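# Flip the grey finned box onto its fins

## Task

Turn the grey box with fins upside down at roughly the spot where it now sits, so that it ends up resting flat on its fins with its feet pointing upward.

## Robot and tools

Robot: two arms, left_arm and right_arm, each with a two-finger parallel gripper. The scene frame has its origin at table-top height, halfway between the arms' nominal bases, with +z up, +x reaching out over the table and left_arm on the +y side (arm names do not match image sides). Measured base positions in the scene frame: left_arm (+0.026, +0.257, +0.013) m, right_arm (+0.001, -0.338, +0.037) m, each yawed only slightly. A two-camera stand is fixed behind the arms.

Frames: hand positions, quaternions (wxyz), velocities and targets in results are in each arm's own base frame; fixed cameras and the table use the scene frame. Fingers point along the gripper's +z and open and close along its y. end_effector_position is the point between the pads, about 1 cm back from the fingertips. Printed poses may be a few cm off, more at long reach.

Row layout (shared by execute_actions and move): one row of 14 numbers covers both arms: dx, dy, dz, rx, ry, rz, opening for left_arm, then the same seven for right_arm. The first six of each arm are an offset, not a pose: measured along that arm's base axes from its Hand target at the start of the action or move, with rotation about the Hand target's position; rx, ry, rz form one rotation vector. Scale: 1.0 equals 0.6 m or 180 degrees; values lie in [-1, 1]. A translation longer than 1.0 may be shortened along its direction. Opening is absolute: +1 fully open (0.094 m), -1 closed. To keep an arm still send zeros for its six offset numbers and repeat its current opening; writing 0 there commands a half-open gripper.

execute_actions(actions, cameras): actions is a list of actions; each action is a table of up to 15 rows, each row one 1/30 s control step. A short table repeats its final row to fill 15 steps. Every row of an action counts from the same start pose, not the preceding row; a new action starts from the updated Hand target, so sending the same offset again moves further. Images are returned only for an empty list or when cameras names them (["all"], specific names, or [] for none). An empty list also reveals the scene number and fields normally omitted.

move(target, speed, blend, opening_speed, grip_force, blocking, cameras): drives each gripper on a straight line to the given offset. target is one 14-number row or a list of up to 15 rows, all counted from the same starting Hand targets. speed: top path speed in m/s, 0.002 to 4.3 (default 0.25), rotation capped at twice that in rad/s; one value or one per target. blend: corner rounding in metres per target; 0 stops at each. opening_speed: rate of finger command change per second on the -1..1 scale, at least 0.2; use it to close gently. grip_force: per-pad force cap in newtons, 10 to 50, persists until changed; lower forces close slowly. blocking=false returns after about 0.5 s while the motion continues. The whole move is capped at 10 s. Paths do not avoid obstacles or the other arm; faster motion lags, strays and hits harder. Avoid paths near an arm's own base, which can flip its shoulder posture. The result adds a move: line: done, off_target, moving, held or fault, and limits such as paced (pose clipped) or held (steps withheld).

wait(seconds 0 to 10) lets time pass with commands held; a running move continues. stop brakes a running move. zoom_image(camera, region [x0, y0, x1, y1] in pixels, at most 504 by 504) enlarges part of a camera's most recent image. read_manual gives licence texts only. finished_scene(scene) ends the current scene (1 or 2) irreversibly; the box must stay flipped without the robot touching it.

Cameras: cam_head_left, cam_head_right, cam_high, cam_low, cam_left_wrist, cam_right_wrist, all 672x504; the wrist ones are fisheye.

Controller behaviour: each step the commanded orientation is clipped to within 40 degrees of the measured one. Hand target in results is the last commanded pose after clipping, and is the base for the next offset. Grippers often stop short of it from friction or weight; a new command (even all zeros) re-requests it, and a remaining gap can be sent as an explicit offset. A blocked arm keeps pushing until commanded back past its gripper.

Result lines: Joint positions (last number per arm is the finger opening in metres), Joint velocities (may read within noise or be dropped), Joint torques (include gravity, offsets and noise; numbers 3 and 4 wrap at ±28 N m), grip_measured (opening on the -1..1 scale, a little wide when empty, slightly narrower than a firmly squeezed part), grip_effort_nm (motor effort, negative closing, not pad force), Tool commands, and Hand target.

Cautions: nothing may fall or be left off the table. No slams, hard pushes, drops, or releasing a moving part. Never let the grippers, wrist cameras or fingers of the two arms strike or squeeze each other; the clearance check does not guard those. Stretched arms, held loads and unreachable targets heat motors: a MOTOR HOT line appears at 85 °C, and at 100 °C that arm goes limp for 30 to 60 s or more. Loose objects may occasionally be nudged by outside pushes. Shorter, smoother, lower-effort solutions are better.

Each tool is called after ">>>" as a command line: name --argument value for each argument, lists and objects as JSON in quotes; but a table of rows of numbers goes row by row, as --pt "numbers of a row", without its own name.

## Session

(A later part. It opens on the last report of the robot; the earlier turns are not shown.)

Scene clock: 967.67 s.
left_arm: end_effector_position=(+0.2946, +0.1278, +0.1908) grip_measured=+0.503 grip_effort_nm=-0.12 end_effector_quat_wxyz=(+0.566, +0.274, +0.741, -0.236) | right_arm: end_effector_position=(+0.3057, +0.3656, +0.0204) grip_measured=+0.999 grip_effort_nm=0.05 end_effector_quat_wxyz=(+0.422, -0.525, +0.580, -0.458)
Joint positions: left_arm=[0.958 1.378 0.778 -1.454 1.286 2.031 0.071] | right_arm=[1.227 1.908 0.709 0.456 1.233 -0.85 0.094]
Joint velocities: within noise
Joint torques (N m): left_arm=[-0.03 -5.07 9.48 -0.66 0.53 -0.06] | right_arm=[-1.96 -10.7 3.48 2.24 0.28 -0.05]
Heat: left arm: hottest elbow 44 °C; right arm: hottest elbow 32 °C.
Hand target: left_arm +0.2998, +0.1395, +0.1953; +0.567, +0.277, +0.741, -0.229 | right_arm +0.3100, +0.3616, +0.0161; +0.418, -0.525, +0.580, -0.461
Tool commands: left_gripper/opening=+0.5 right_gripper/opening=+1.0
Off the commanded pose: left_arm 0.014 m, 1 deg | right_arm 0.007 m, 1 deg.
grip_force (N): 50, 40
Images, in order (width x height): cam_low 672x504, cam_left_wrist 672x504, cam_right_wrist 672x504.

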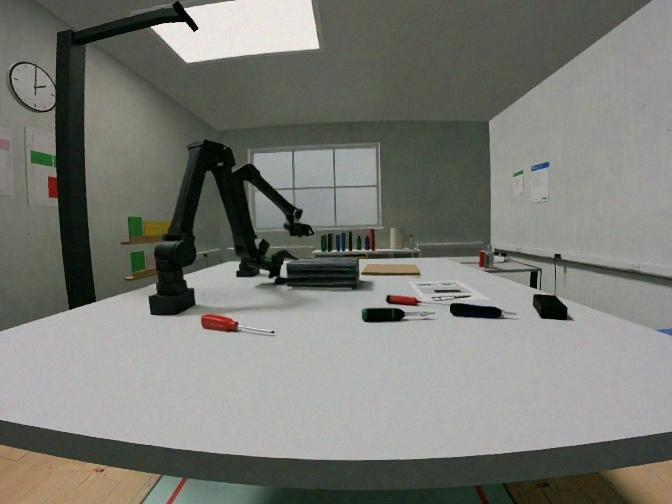

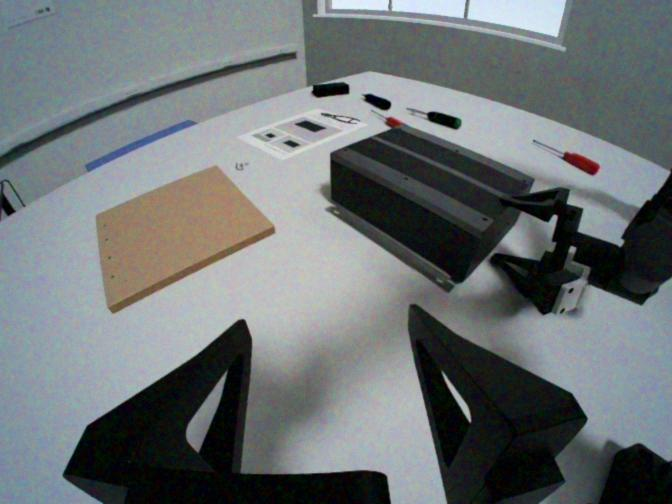

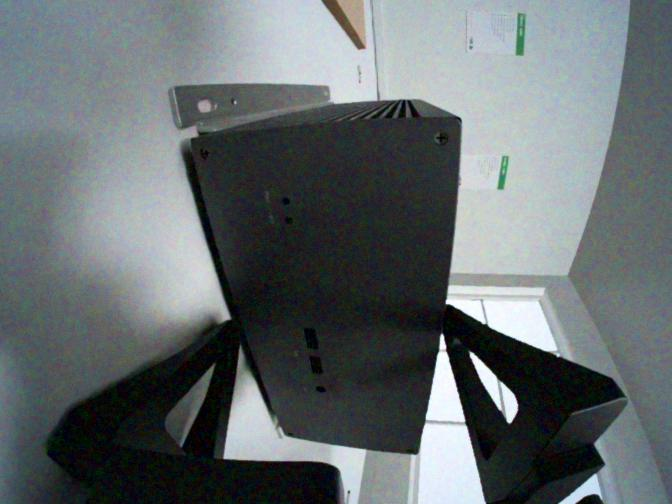

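>>> move --target '[0,0,0,0,0,0,0.5, 0.0132,-0.0017,-0.0017,0,0,0,1.0]' --speed 0.04 --cameras '["cam_right_wrist"]'

>>> move --target '[0,0,0,0,0,0,0.5, 0.0132,-0.0017,0,0,0,0,1.0]' --speed 0.04 --cameras '["cam_right_wrist"]'

Scene clock: 973.63 s.
left_arm: end_effector_position=(+0.2946, +0.1278, +0.1908) grip_measured=+0.503 grip_effort_nm=-0.12 end_effector_quat_wxyz=(+0.566, +0.274, +0.741, -0.236) | right_arm: end_effector_position=(+0.3126, +0.3650, +0.0191) grip_measured=+0.999 grip_effort_nm=0.04 end_effector_quat_wxyz=(+0.422, -0.526, +0.579, -0.458)
Joint positions: left_arm=[0.958 1.378 0.778 -1.454 1.286 2.031 0.071] | right_arm=[1.21 1.918 0.709 0.5 1.219 -0.886 0.094]
Joint torques (N m): left_arm=[-0.03 -5.19 9.48 -0.65 0.54 -0.06] | right_arm=[-2.32 -11.34 3.44 2.11 0.2 0.01]
Heat: left arm: hottest elbow 44 °C; right arm: hottest elbow 32 °C.
Hand target: left_arm +0.2998, +0.1395, +0.1953; +0.567, +0.277, +0.741, -0.229 | right_arm +0.3179, +0.3605, +0.0150; +0.418, -0.525, +0.580, -0.461
Off the commanded pose: left_arm 0.014 m, 1 deg | right_arm 0.008 m, 1 deg.
grip_force (N): 50, 40
move: off_target (left_arm)
Images, in order (width x height): cam_right_wrist 672x504.

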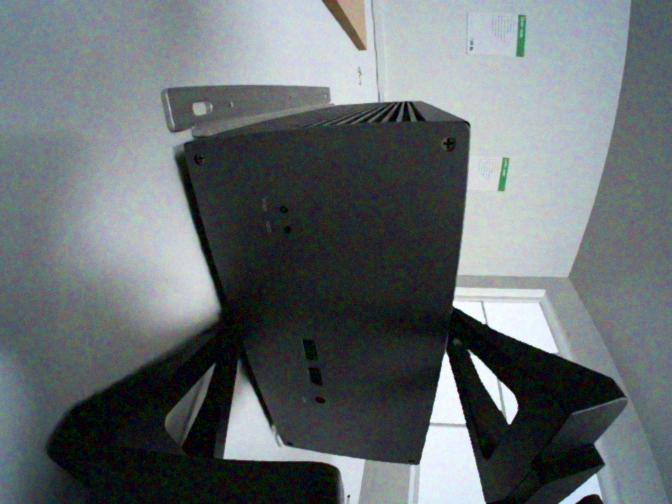

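Scene clock: 974.60 s.
left_arm: end_effector_position=(+0.2946, +0.1278, +0.1908) grip_measured=+0.503 grip_effort_nm=-0.12 end_effector_quat_wxyz=(+0.566, +0.274, +0.741, -0.236) | right_arm: end_effector_position=(+0.3167, +0.3646, +0.0190) grip_measured=+0.999 grip_effort_nm=0.05 end_effector_quat_wxyz=(+0.424, -0.527, +0.578, -0.457)
Joint positions: left_arm=[0.958 1.378 0.778 -1.454 1.286 2.031 0.071] | right_arm=[1.2 1.922 0.707 0.534 1.207 -0.914 0.094]
Joint torques (N m): left_arm=[0.03 -5.01 9.51 -0.65 0.55 -0.06] | right_arm=[-2.43 -11.16 3.75 2.26 0.11 -0.07]
Heat: left arm: hottest elbow 44 °C; right arm: hottest elbow 32 °C.
Hand target: left_arm +0.2998, +0.1395, +0.1953; +0.567, +0.277, +0.741, -0.229 | right_arm +0.3258, +0.3596, +0.0151; +0.418, -0.525, +0.580, -0.461
Off the commanded pose: left_arm 0.014 m, 1 deg | right_arm 0.011 m, 1 deg.
grip_force (N): 50, 40
move: off_target (left_arm, right_arm)
Images, in order (width x height): cam_right_wrist 672x504.

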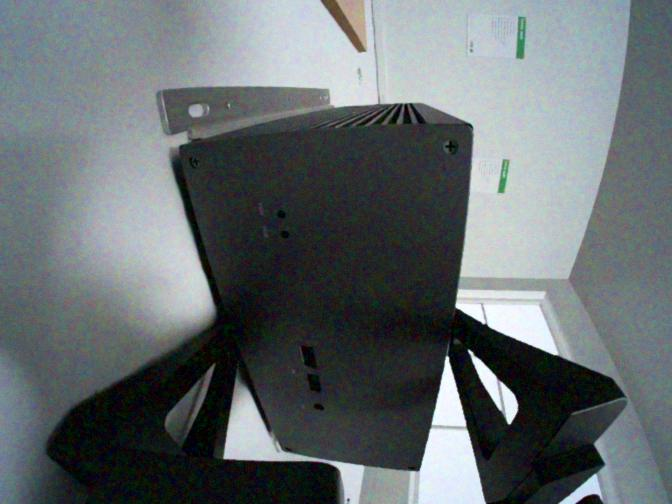

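>>> move --target '[0,0,0,0,0,0,0.5, 0.01,-0.0013,0,0,0,0,1.0]' --speed 0.04 --cameras '["cam_right_wrist","cam_left_wrist"]'

Scene clock: 1000.27 s.
left_arm: end_effector_position=(+0.2946, +0.1278, +0.1908) grip_measured=+0.503 grip_effort_nm=-0.12 end_effector_quat_wxyz=(+0.566, +0.274, +0.741, -0.236) | right_arm: end_effector_position=(+0.3176, +0.3648, +0.0189) grip_measured=+0.999 grip_effort_nm=0.03 end_effector_quat_wxyz=(-0.425, +0.530, -0.575, +0.456)
Joint positions: left_arm=[0.958 1.378 0.778 -1.454 1.286 2.031 0.071] | right_arm=[1.197 1.924 0.703 0.557 1.2 -0.936 0.094]
Joint torques (N m): left_arm=[-0.03 -5.07 9.48 -0.69 0.54 -0.07] | right_arm=[-3.72 -10.93 4.21 2.15 -0.09 -0.11]
Heat: left arm: hottest elbow 45 °C; right arm: hottest elbow 33 °C.
Hand target: left_arm +0.2998, +0.1395, +0.1953; +0.567, +0.277, +0.741, -0.229 | right_arm +0.3319, +0.3588, +0.0150; -0.418, +0.525, -0.580, +0.461
Off the commanded pose: left_arm 0.014 m, 1 deg | right_arm 0.016 m, 1 deg.
grip_force (N): 50, 40
move: off_target (left_arm, right_arm)
Images, in order (width x height): cam_left_wrist 672x504, cam_right_wrist 672x504.

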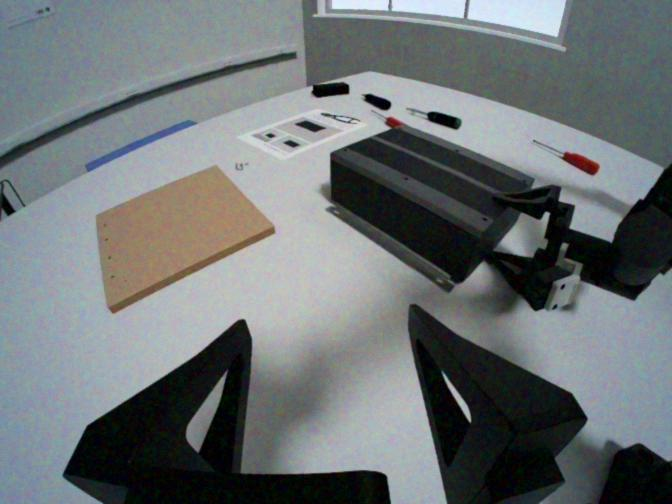

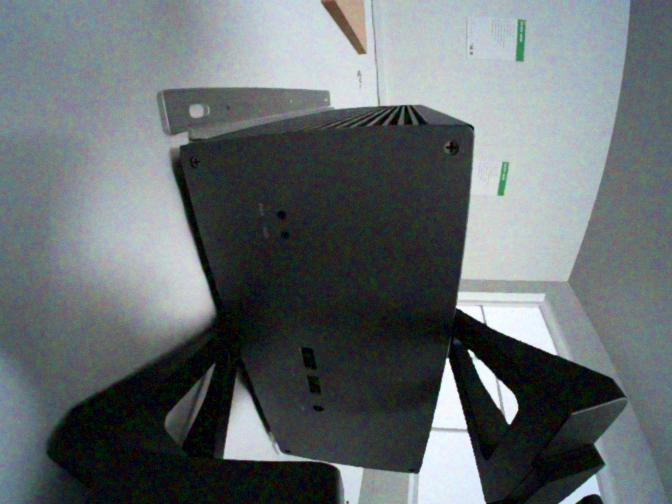

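>>> zoom_image --camera "cam_left_wrist" --region '[400, 160, 600, 310]'

>>> zoom_image --camera "cam_right_wrist" --region '[160, 270, 320, 390]'

Scaled by 2.520 from the camera's 672x504 image, which has a finer 960x720 frame.

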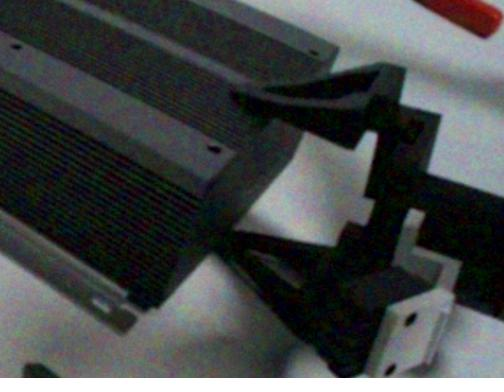

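Scaled by 3.150 from the camera's 672x504 image, which has a finer 960x720 frame.

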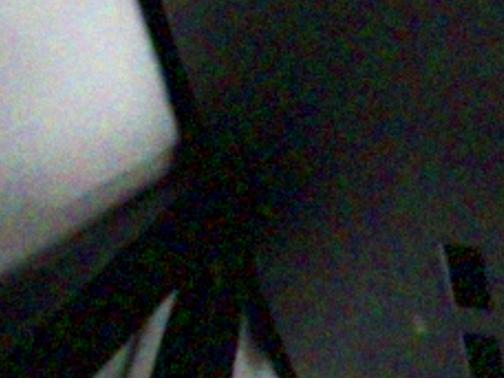

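>>> move --target '[0,0,0,0,0,0,0.5, 0,0,0.02,0,0,0,1.0]' --speed 0.03 --cameras '["cam_right_wrist","cam_left_wrist"]'

Scene clock: 1013.87 s.
left_arm: end_effector_position=(+0.2946, +0.1278, +0.1908) grip_measured=+0.503 grip_effort_nm=-0.12 end_effector_quat_wxyz=(+0.566, +0.274, +0.741, -0.236) | right_arm: end_effector_position=(+0.3177, +0.3648, +0.0191) grip_measured=+1.000 grip_effort_nm=0.01 end_effector_quat_wxyz=(-0.424, +0.533, -0.574, +0.455)
Joint positions: left_arm=[0.958 1.378 0.778 -1.454 1.286 2.031 0.071] | right_arm=[1.196 1.92 0.702 0.553 1.194 -0.938 0.094]
Joint torques (N m): left_arm=[-0.15 -4.95 9.52 -0.65 0.54 -0.07] | right_arm=[-3.49 -13.98 4.01 1.17 0.2 -0.15]
Heat: left arm: hottest elbow 45 °C; right arm: hottest elbow 33 °C.
Hand target: left_arm +0.2998, +0.1395, +0.1953; +0.567, +0.277, +0.741, -0.229 | right_arm +0.3318, +0.3588, +0.0271; -0.418, +0.525, -0.580, +0.461
Off the commanded pose: left_arm 0.014 m, 1 deg | right_arm 0.017 m, 2 deg.
grip_force (N): 50, 40
move: off_target (left_arm, right_arm)
Images, in order (width x height): cam_left_wrist 672x504, cam_right_wrist 672x504.

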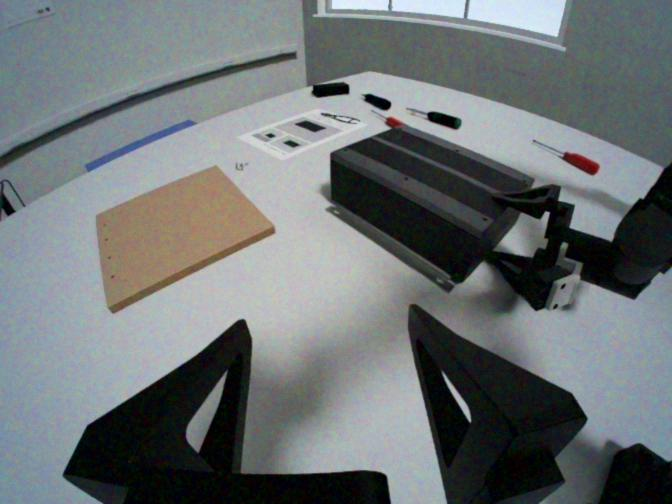

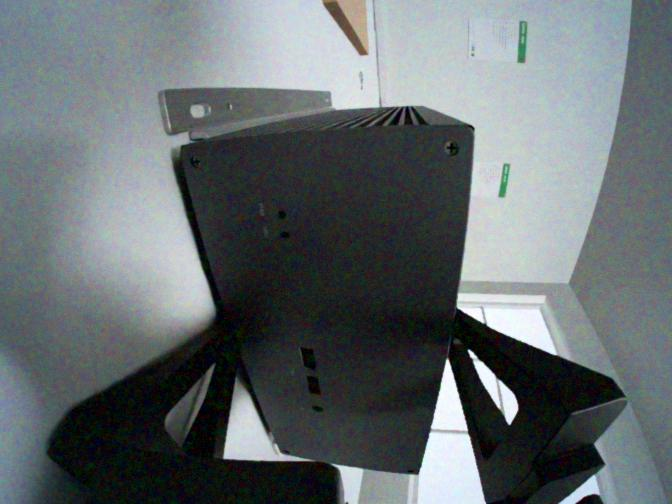

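>>> move --target '[0,0,0,0,0,0,0.5, 0,0,0.02,0,0,0,1.0]' --speed 0.03 --cameras '["cam_right_wrist","cam_left_wrist"]'

Scene clock: 1018.57 s.
left_arm: end_effector_position=(+0.2946, +0.1278, +0.1908) grip_measured=+0.503 grip_effort_nm=-0.12 end_effector_quat_wxyz=(+0.566, +0.274, +0.741, -0.236) | right_arm: end_effector_position=(+0.3183, +0.3647, +0.0194) grip_measured=+1.000 grip_effort_nm=-0.07 end_effector_quat_wxyz=(-0.418, +0.541, -0.574, +0.451)
Joint positions: left_arm=[0.958 1.378 0.778 -1.454 1.286 2.031 0.071] | right_arm=[1.192 1.907 0.702 0.519 1.176 -0.931 0.094]
Joint torques (N m): left_arm=[-0.09 -5.07 9.54 -0.65 0.53 -0.07] | right_arm=[-3.14 -15.97 3.95 1.35 0.99 -0.2]
Heat: left arm: hottest elbow 45 °C; right arm: hottest elbow 33 °C.
Hand target: left_arm +0.2998, +0.1395, +0.1953; +0.567, +0.277, +0.741, -0.229 | right_arm +0.3318, +0.3588, +0.0390; -0.418, +0.525, -0.580, +0.461
Off the commanded pose: left_arm 0.014 m, 1 deg | right_arm 0.025 m, 2 deg.
grip_force (N): 50, 40
move: off_target (left_arm, right_arm)
Images, in order (width x height): cam_left_wrist 672x504, cam_right_wrist 672x504.

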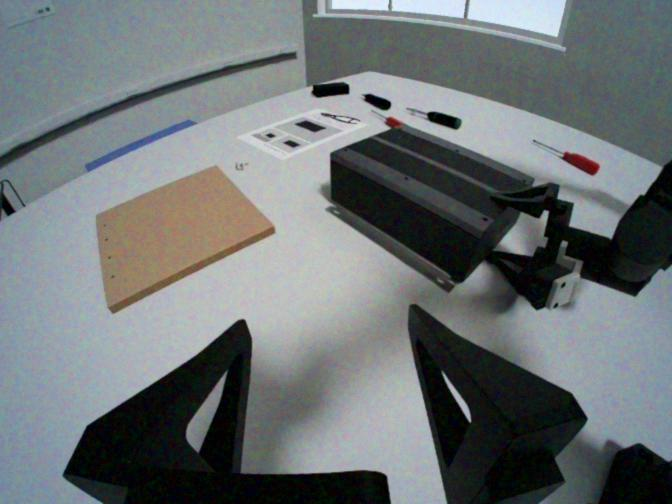

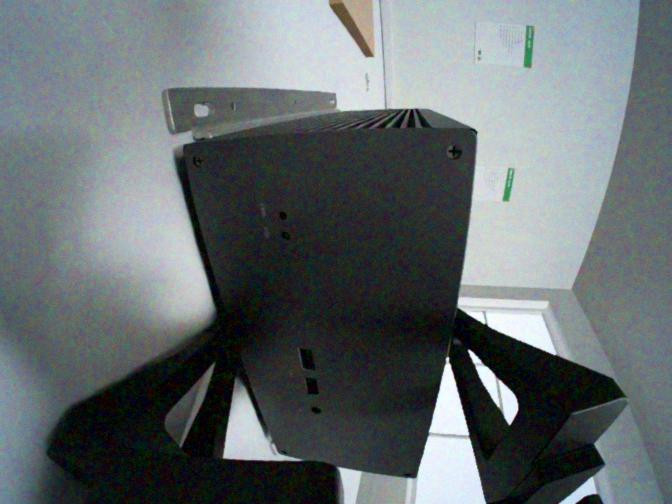

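>>> move --target '[0,0,0,0,0,0,0.5, 0,0,0.02,0,0,0,1.0]' --speed 0.03 --cameras '["cam_right_wrist","cam_left_wrist"]'

Scene clock: 1024.83 s.
left_arm: end_effector_position=(+0.2946, +0.1278, +0.1908) grip_measured=+0.503 grip_effort_nm=-0.12 end_effector_quat_wxyz=(+0.566, +0.274, +0.741, -0.236) | right_arm: end_effector_position=(+0.3202, +0.3571, +0.0203) grip_measured=+1.000 grip_effort_nm=-0.15 end_effector_quat_wxyz=(-0.408, +0.544, -0.576, +0.455)
Joint positions: left_arm=[0.958 1.378 0.778 -1.454 1.286 2.031 0.071] | right_arm=[1.182 1.89 0.695 0.477 1.174 -0.918 0.094]
Joint torques (N m): left_arm=[-0.09 -5.3 9.48 -0.65 0.54 -0.06] | right_arm=[-2.55 -17.38 4.6 1.69 1.07 -0.35]
Heat: left arm: hottest elbow 45 °C; right arm: hottest elbow 33 °C.
Hand target: left_arm +0.2998, +0.1395, +0.1953; +0.567, +0.277, +0.741, -0.229 | right_arm +0.3318, +0.3589, +0.0511; -0.418, +0.525, -0.580, +0.461
Off the commanded pose: left_arm 0.014 m, 1 deg | right_arm 0.033 m, 3 deg.
grip_force (N): 50, 40
move: off_target (left_arm, right_arm)
Images, in order (width x height): cam_left_wrist 672x504, cam_right_wrist 672x504.

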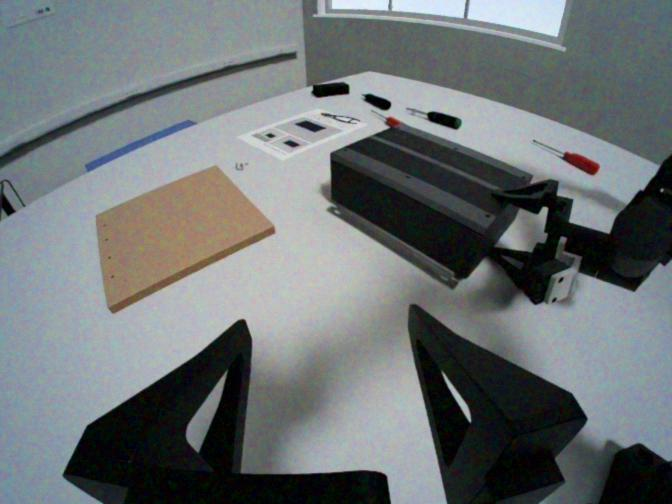

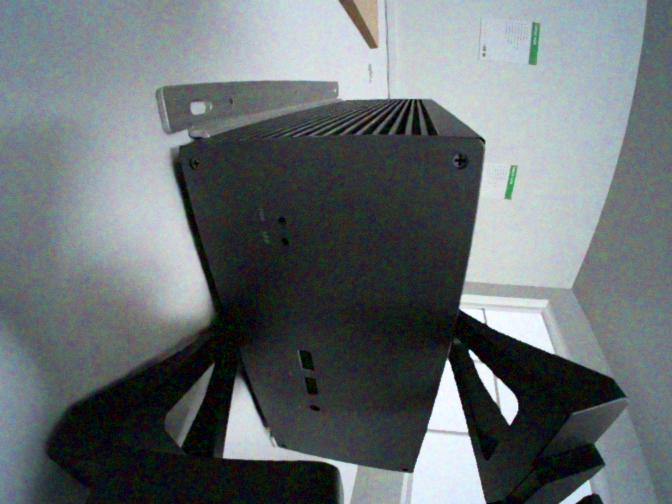

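>>> move --target '[0,0,0,0,0,0,0.5, 0,0,0.02,0,0,0,1.0]' --speed 0.03 --cameras '["cam_right_wrist","cam_left_wrist"]'

Scene clock: 1034.57 s.
left_arm: end_effector_position=(+0.2946, +0.1278, +0.1908) grip_measured=+0.503 grip_effort_nm=-0.12 end_effector_quat_wxyz=(+0.566, +0.274, +0.741, -0.236) | right_arm: end_effector_position=(+0.3206, +0.3537, +0.0247) grip_measured=+1.000 grip_effort_nm=-0.15 end_effector_quat_wxyz=(-0.402, +0.547, -0.578, +0.453)
Joint positions: left_arm=[0.958 1.378 0.778 -1.454 1.286 2.031 0.071] | right_arm=[1.177 1.864 0.691 0.43 1.165 -0.902 0.094]
Joint torques (N m): left_arm=[-0.03 -4.95 9.5 -0.66 0.54 -0.07] | right_arm=[-1.38 -17.73 5.11 1.58 1.48 -0.44]
Heat: left arm: hottest elbow 45 °C; right arm: hottest elbow 33 °C.
Hand target: left_arm +0.2998, +0.1395, +0.1953; +0.567, +0.277, +0.741, -0.229 | right_arm +0.3320, +0.3588, +0.0630; -0.418, +0.525, -0.580, +0.461
Off the commanded pose: left_arm 0.014 m, 1 deg | right_arm 0.040 m, 3 deg.
grip_force (N): 50, 40
move: off_target (left_arm, right_arm)
Images, in order (width x height): cam_left_wrist 672x504, cam_right_wrist 672x504.

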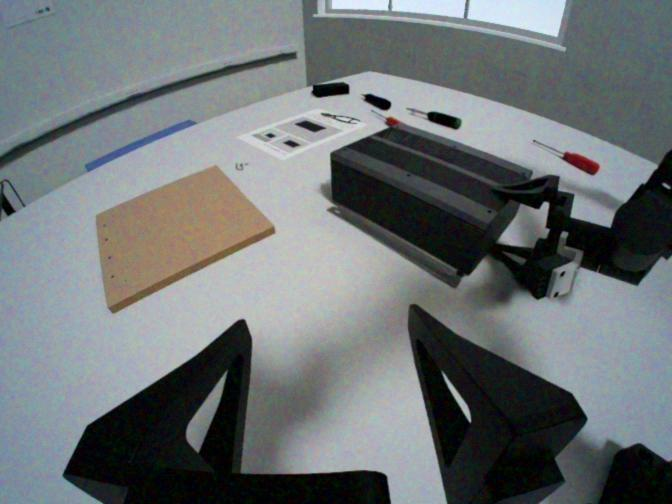

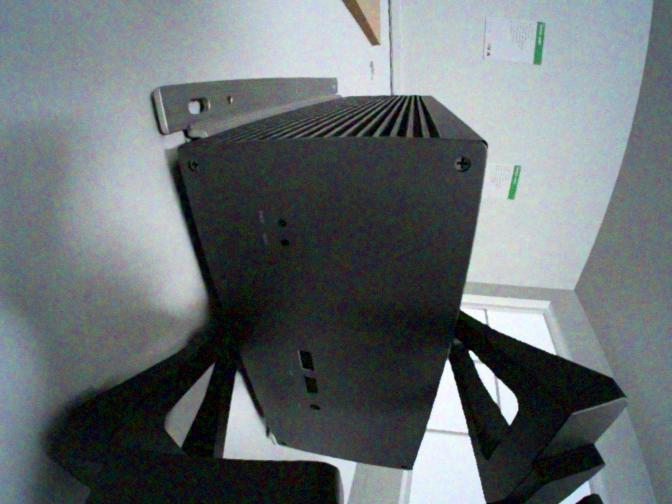

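>>> move --target '[0,0,0,0,0,0,0.5, 0.005,0,0.02,0,0,0,1.0]' --speed 0.03 --cameras '["cam_right_wrist","cam_left_wrist"]'

Scene clock: 1048.33 s.
left_arm: end_effector_position=(+0.2946, +0.1278, +0.1908) grip_measured=+0.503 grip_effort_nm=-0.12 end_effector_quat_wxyz=(+0.566, +0.274, +0.741, -0.236) | right_arm: end_effector_position=(+0.3216, +0.3511, +0.0293) grip_measured=+1.000 grip_effort_nm=-0.15 end_effector_quat_wxyz=(-0.396, +0.552, -0.579, +0.450)
Joint positions: left_arm=[0.958 1.378 0.778 -1.454 1.286 2.031 0.071] | right_arm=[1.171 1.839 0.688 0.392 1.152 -0.897 0.094]
Joint torques (N m): left_arm=[-0.03 -5.13 9.52 -0.65 0.55 -0.07] | right_arm=[-1.49 -19.02 5.85 1.83 1.85 -0.55]
Heat: left arm: hottest elbow 45 °C; right arm: hottest elbow 34 °C.
Hand target: left_arm +0.2998, +0.1395, +0.1953; +0.567, +0.277, +0.741, -0.229 | right_arm +0.3348, +0.3590, +0.0752; -0.418, +0.525, -0.580, +0.461
Off the commanded pose: left_arm 0.014 m, 1 deg | right_arm 0.048 m, 4 deg.
grip_force (N): 50, 40
move: off_target (left_arm, right_arm)
Images, in order (width x height): cam_left_wrist 672x504, cam_right_wrist 672x504.

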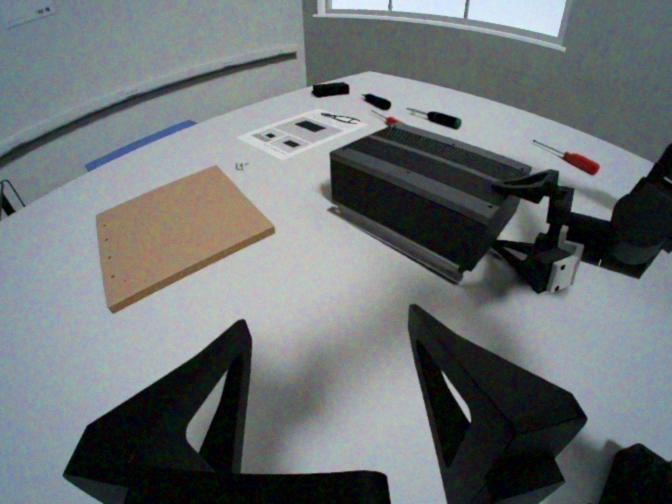

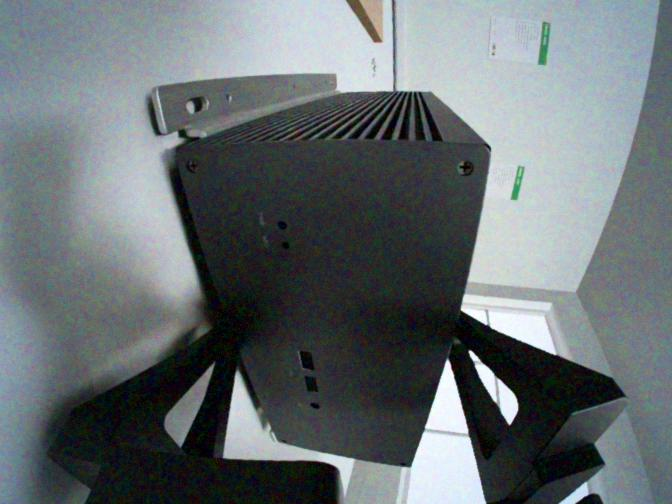

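>>> move --target '[0,0,0,0,0,0,0.5, 0.005,0,0.02,-0.0015,-0.0166,0,1.0]' --speed 0.03 --cameras '["cam_right_wrist","cam_left_wrist"]'

Scene clock: 1068.00 s.
left_arm: end_effector_position=(+0.2946, +0.1278, +0.1908) grip_measured=+0.503 grip_effort_nm=-0.12 end_effector_quat_wxyz=(+0.566, +0.274, +0.741, -0.236) | right_arm: end_effector_position=(+0.3225, +0.3476, +0.0358) grip_measured=+1.000 grip_effort_nm=-0.15 end_effector_quat_wxyz=(-0.390, +0.563, -0.554, +0.473)
Joint positions: left_arm=[0.958 1.378 0.778 -1.454 1.286 2.031 0.071] | right_arm=[1.169 1.839 0.669 0.48 1.171 -1.025 0.094]
Joint torques (N m): left_arm=[-0.15 -5.13 9.47 -0.65 0.54 -0.07] | right_arm=[-1.96 -18.08 6.13 3.82 2.1 -0.35]
Heat: left arm: hottest elbow 45 °C; right arm: hottest elbow 34 °C.
Hand target: left_arm +0.2998, +0.1395, +0.1953; +0.567, +0.277, +0.741, -0.229 | right_arm +0.3379, +0.3589, +0.0871; -0.432, +0.514, -0.568, +0.476
Off the commanded pose: left_arm 0.014 m, 1 deg | right_arm 0.055 m, 8 deg.
grip_force (N): 50, 40
move: off_target (left_arm, right_arm)
Images, in order (width x height): cam_left_wrist 672x504, cam_right_wrist 672x504.

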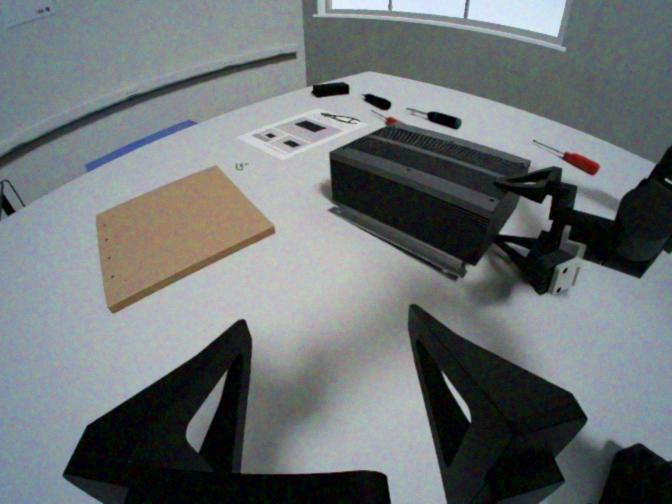

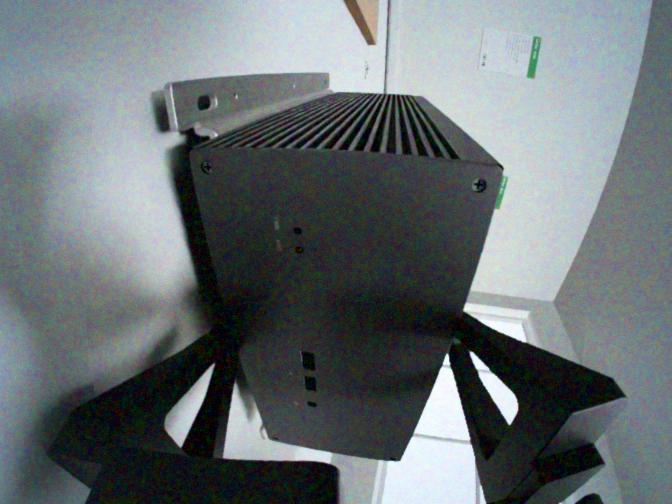

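>>> move --target '[0,0,0,0,0,0,0.5, 0.0166,-0.002,0.01,0,0,0,1.0]' --speed 0.03 --cameras '["cam_right_wrist","cam_left_wrist"]'

Scene clock: 1092.70 s.
left_arm: end_effector_position=(+0.2946, +0.1278, +0.1908) grip_measured=+0.503 grip_effort_nm=-0.12 end_effector_quat_wxyz=(+0.566, +0.274, +0.741, -0.236) | right_arm: end_effector_position=(+0.3247, +0.3452, +0.0361) grip_measured=+1.000 grip_effort_nm=-0.15 end_effector_quat_wxyz=(-0.388, +0.567, -0.550, +0.475)
Joint positions: left_arm=[0.958 1.378 0.778 -1.454 1.286 2.031 0.071] | right_arm=[1.161 1.837 0.662 0.5 1.163 -1.053 0.094]
Joint torques (N m): left_arm=[-0.21 -5.13 9.51 -0.68 0.54 -0.08] | right_arm=[-2.9 -18.55 6.67 3.9 1.67 -0.43]
Heat: left arm: hottest elbow 45 °C; right arm: hottest elbow 35 °C.
Hand target: left_arm +0.2998, +0.1395, +0.1953; +0.567, +0.277, +0.741, -0.229 | right_arm +0.3478, +0.3577, +0.0931; -0.432, +0.514, -0.568, +0.476
Off the commanded pose: left_arm 0.014 m, 1 deg | right_arm 0.063 m, 8 deg.
grip_force (N): 50, 40
move: off_target (left_arm, right_arm)
Images, in order (width x height): cam_left_wrist 672x504, cam_right_wrist 672x504.

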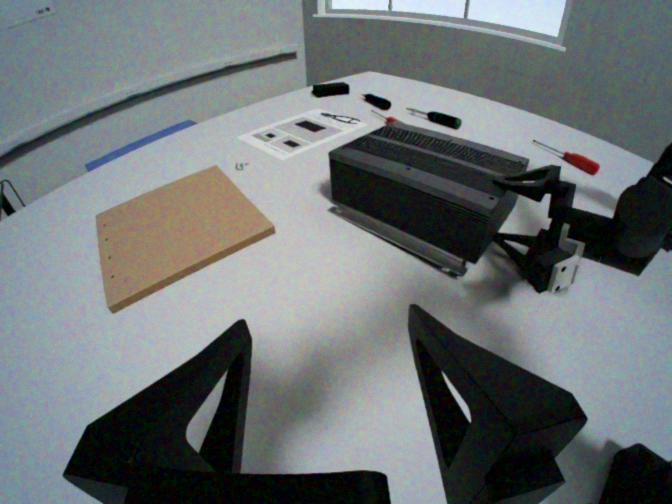

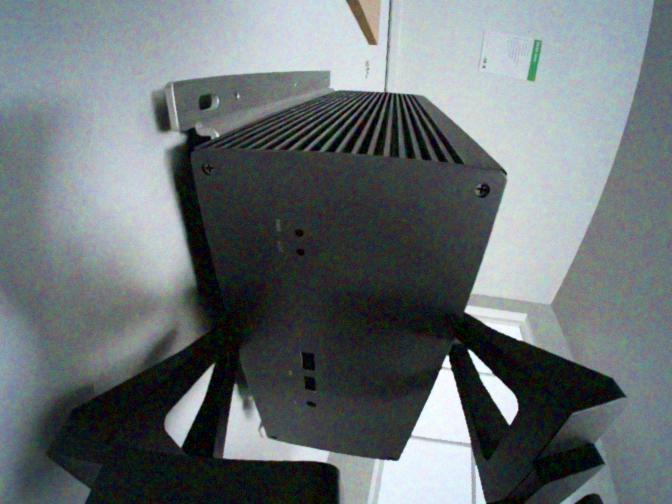

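>>> move --target '[0,0,0,0,0,0,0.5, -0.01,-0.005,0,0,0,0,0.85]' --speed 0.03 --grip_force '[50,15]' --opening_speed 0.25 --cameras '["cam_right_wrist","cam_left_wrist"]'

Scene clock: 1112.63 s.
left_arm: end_effector_position=(+0.2946, +0.1278, +0.1908) grip_measured=+0.503 grip_effort_nm=-0.12 end_effector_quat_wxyz=(+0.566, +0.274, +0.741, -0.236) | right_arm: end_effector_position=(+0.3250, +0.3438, +0.0365) grip_measured=+0.990 grip_effort_nm=-0.39 end_effector_quat_wxyz=(-0.388, +0.567, -0.550, +0.475)
Joint positions: left_arm=[0.958 1.378 0.778 -1.454 1.286 2.031 0.071] | right_arm=[1.159 1.834 0.659 0.501 1.163 -1.054 0.093]
Joint torques (N m): left_arm=[-0.09 -5.07 9.48 -0.65 0.54 -0.07] | right_arm=[-1.73 -19.6 6 3.58 1.96 -0.32]
Heat: left arm: hottest elbow 45 °C; right arm: hottest elbow 36 °C.
Hand target: left_arm +0.2998, +0.1395, +0.1953; +0.567, +0.277, +0.741, -0.229 | right_arm +0.3418, +0.3546, +0.0932; -0.432, +0.514, -0.568, +0.476
Off the commanded pose: left_arm 0.014 m, 1 deg | right_arm 0.060 m, 8 deg.
grip_force (N): 50, 15
move: off_target (left_arm, right_arm)
Images, in order (width x height): cam_left_wrist 672x504, cam_right_wrist 672x504.

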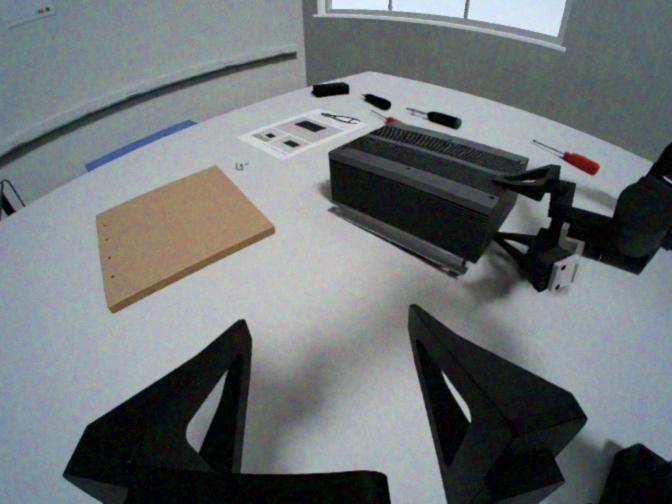

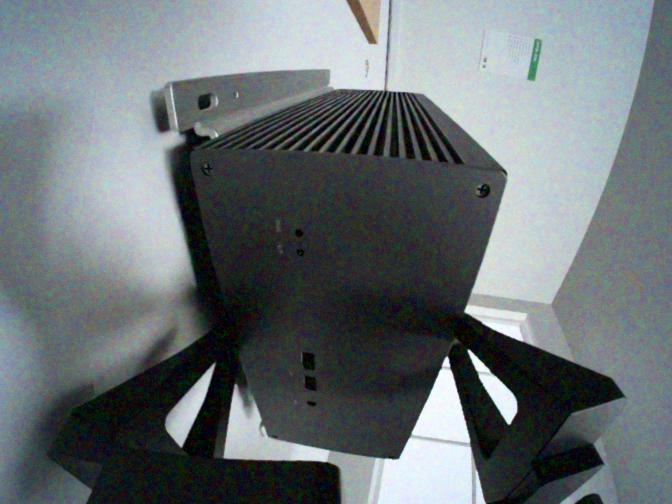

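>>> move --target '[0,0,0,0,0,0,0.5, 0,0,0.025,0,0,0,0.85]' --speed 0.03 --cameras '["cam_right_wrist","cam_left_wrist"]'

Scene clock: 1129.90 s.
left_arm: end_effector_position=(+0.2946, +0.1278, +0.1908) grip_measured=+0.503 grip_effort_nm=-0.12 end_effector_quat_wxyz=(+0.566, +0.274, +0.741, -0.236) | right_arm: end_effector_position=(+0.3251, +0.3407, +0.0477) grip_measured=+0.974 grip_effort_nm=-0.38 end_effector_quat_wxyz=(-0.388, +0.568, -0.550, +0.474)
Joint positions: left_arm=[0.958 1.378 0.778 -1.454 1.286 2.031 0.071] | right_arm=[1.155 1.794 0.65 0.475 1.157 -1.06 0.093]
Joint torques (N m): left_arm=[-0.09 -5.07 9.5 -0.65 0.53 -0.07] | right_arm=[-1.55 -19.37 7.25 2.82 2.15 -0.27]
Heat: left arm: hottest elbow 45 °C; right arm: hottest elbow 35 °C.
Hand target: left_arm +0.2998, +0.1395, +0.1953; +0.567, +0.277, +0.741, -0.229 | right_arm +0.3418, +0.3546, +0.1080; -0.432, +0.514, -0.568, +0.476
Off the commanded pose: left_arm 0.014 m, 1 deg | right_arm 0.064 m, 8 deg.
grip_force (N): 50, 15
move: off_target (left_arm, right_arm)
Images, in order (width x height): cam_left_wrist 672x504, cam_right_wrist 672x504.

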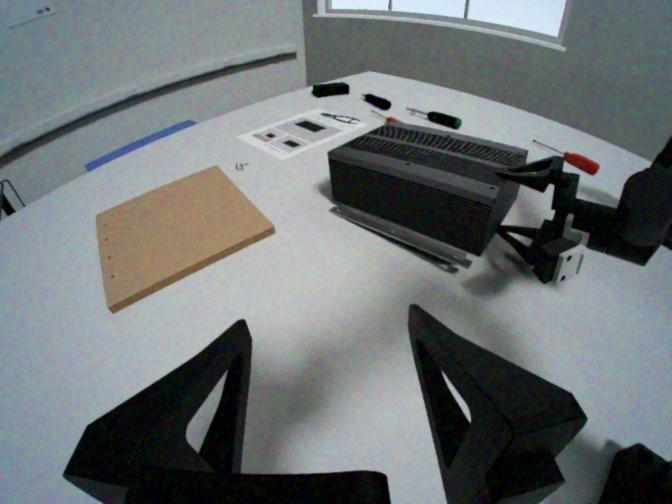

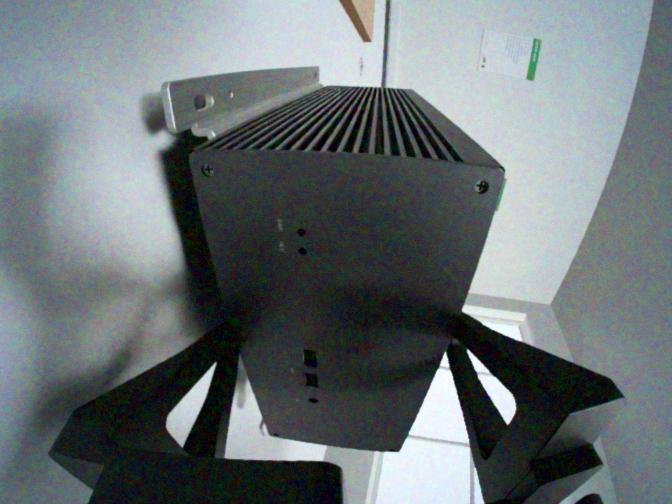

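>>> move --target '[0,0,0,0,0,0,0.5, 0,0,0.03,0,0,0,0.85]' --speed 0.03 --cameras '["cam_right_wrist","cam_left_wrist"]'

Scene clock: 1135.00 s.
left_arm: end_effector_position=(+0.2946, +0.1278, +0.1908) grip_measured=+0.503 grip_effort_nm=-0.12 end_effector_quat_wxyz=(+0.566, +0.274, +0.741, -0.236) | right_arm: end_effector_position=(+0.3261, +0.3383, +0.0623) grip_measured=+0.960 grip_effort_nm=-0.39 end_effector_quat_wxyz=(-0.385, +0.568, -0.551, +0.475)
Joint positions: left_arm=[0.958 1.378 0.778 -1.454 1.286 2.031 0.071] | right_arm=[1.151 1.744 0.65 0.418 1.155 -1.059 0.092]
Joint torques (N m): left_arm=[-0.15 -5.01 9.48 -0.65 0.54 -0.06] | right_arm=[-1.73 -18.96 8.12 2.54 2.27 -0.27]
Heat: left arm: hottest elbow 45 °C; right arm: hottest elbow 35 °C.
Hand target: left_arm +0.2998, +0.1395, +0.1953; +0.567, +0.277, +0.741, -0.229 | right_arm +0.3418, +0.3546, +0.1261; -0.432, +0.514, -0.568, +0.476
Off the commanded pose: left_arm 0.014 m, 1 deg | right_arm 0.068 m, 8 deg.
grip_force (N): 50, 15
move: off_target (left_arm, right_arm)
Images, in order (width x height): cam_left_wrist 672x504, cam_right_wrist 672x504.

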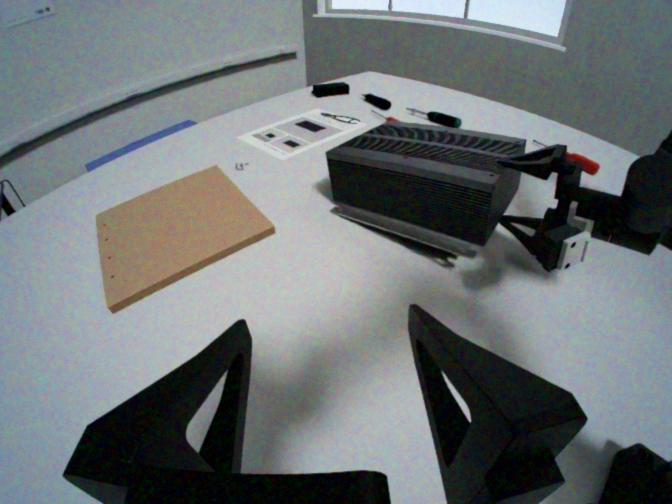

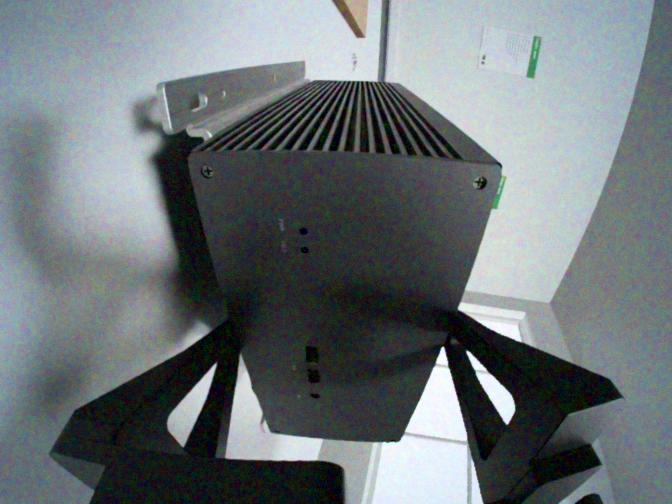

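>>> move --target '[0,0,0,0,0,0,0.5, 0,0,0.03,0,0,0,0.85]' --speed 0.03 --cameras '["cam_right_wrist","cam_left_wrist","cam_low"]'

Scene clock: 1140.53 s.
left_arm: end_effector_position=(+0.2946, +0.1278, +0.1908) grip_measured=+0.503 grip_effort_nm=-0.12 end_effector_quat_wxyz=(+0.566, +0.274, +0.741, -0.236) | right_arm: end_effector_position=(+0.3268, +0.3334, +0.0741) grip_measured=+0.956 grip_effort_nm=-0.39 end_effector_quat_wxyz=(-0.378, +0.570, -0.552, +0.478)
Joint positions: left_arm=[0.958 1.378 0.778 -1.454 1.286 2.031 0.071] | right_arm=[1.144 1.698 0.65 0.353 1.155 -1.052 0.092]
Joint torques (N m): left_arm=[-0.03 -5.07 9.55 -0.65 0.55 -0.07] | right_arm=[-0.73 -18.61 9.05 2.66 2.27 -0.32]
Heat: left arm: hottest elbow 45 °C; right arm: hottest elbow 36 °C.
Hand target: left_arm +0.2998, +0.1395, +0.1953; +0.567, +0.277, +0.741, -0.229 | right_arm +0.3418, +0.3546, +0.1441; -0.432, +0.514, -0.568, +0.476
Off the commanded pose: left_arm 0.014 m, 1 deg | right_arm 0.075 m, 9 deg.
grip_force (N): 50, 15
move: off_target (left_arm, right_arm)
Images, in order (width x height): cam_low 672x504, cam_left_wrist 672x504, cam_right_wrist 672x504.

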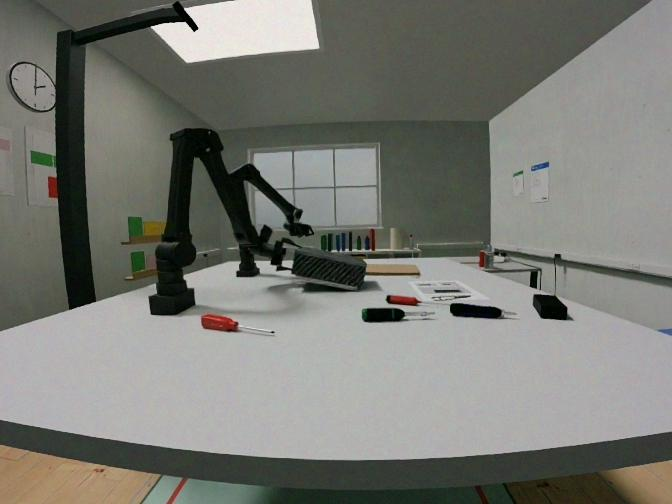

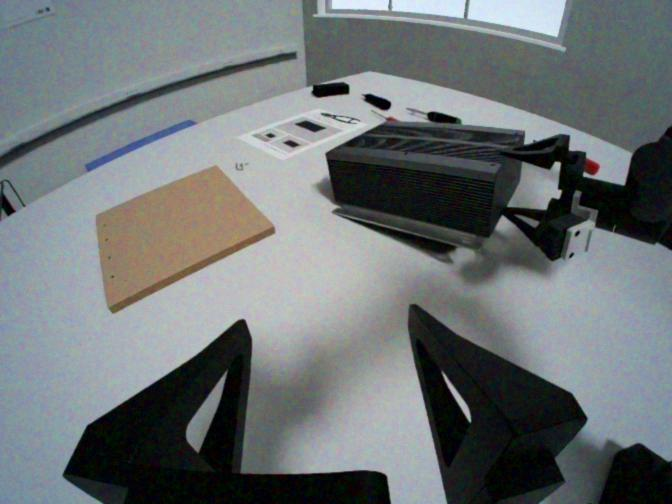

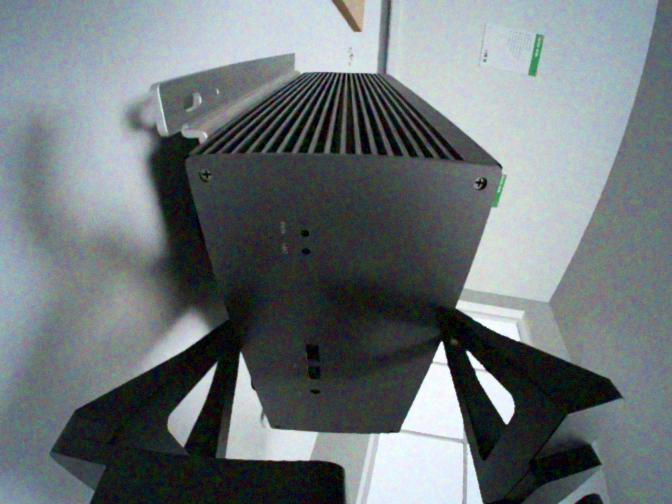

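>>> move --target '[0,0,0,0,0,0,0.5, 0,-0.015,0.025,0,0,0,0.85]' --speed 0.03 --cameras '["cam_right_wrist"]'

Scene clock: 1165.83 s.
left_arm: end_effector_position=(+0.2946, +0.1278, +0.1908) grip_measured=+0.503 grip_effort_nm=-0.12 end_effector_quat_wxyz=(+0.566, +0.274, +0.741, -0.236) | right_arm: end_effector_position=(+0.3294, +0.3281, +0.0914) grip_measured=+0.946 grip_effort_nm=-0.39 end_effector_quat_wxyz=(-0.377, +0.570, -0.551, +0.479)
Joint positions: left_arm=[0.958 1.378 0.778 -1.454 1.286 2.031 0.071] | right_arm=[1.133 1.642 0.644 0.321 1.149 -1.074 0.091]
Joint torques (N m): left_arm=[-0.03 -5.01 9.51 -0.68 0.54 -0.06] | right_arm=[-0.67 -18.49 8.9 2.93 2.13 -0.22]
Heat: left arm: hottest elbow 45 °C; right arm: hottest elbow 38 °C.
Hand target: left_arm +0.2998, +0.1395, +0.1953; +0.567, +0.277, +0.741, -0.229 | right_arm +0.3418, +0.3457, +0.1591; -0.432, +0.514, -0.568, +0.476
Off the commanded pose: left_arm 0.014 m, 1 deg | right_arm 0.071 m, 9 deg.
grip_force (N): 50, 15
move: off_target (left_arm, right_arm)
Images, in order (width x height): cam_right_wrist 672x504.

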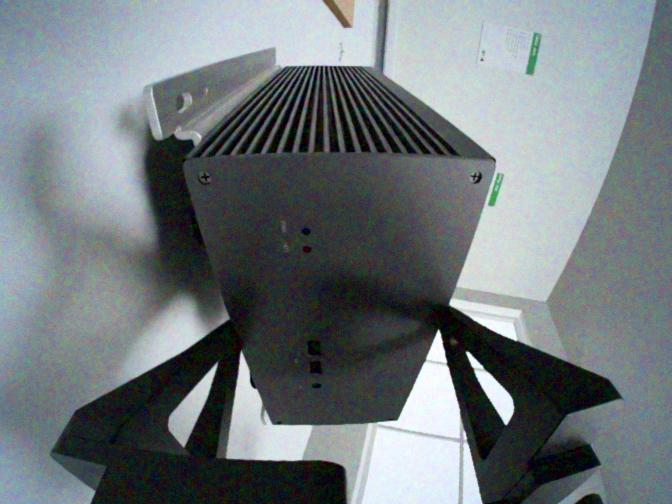

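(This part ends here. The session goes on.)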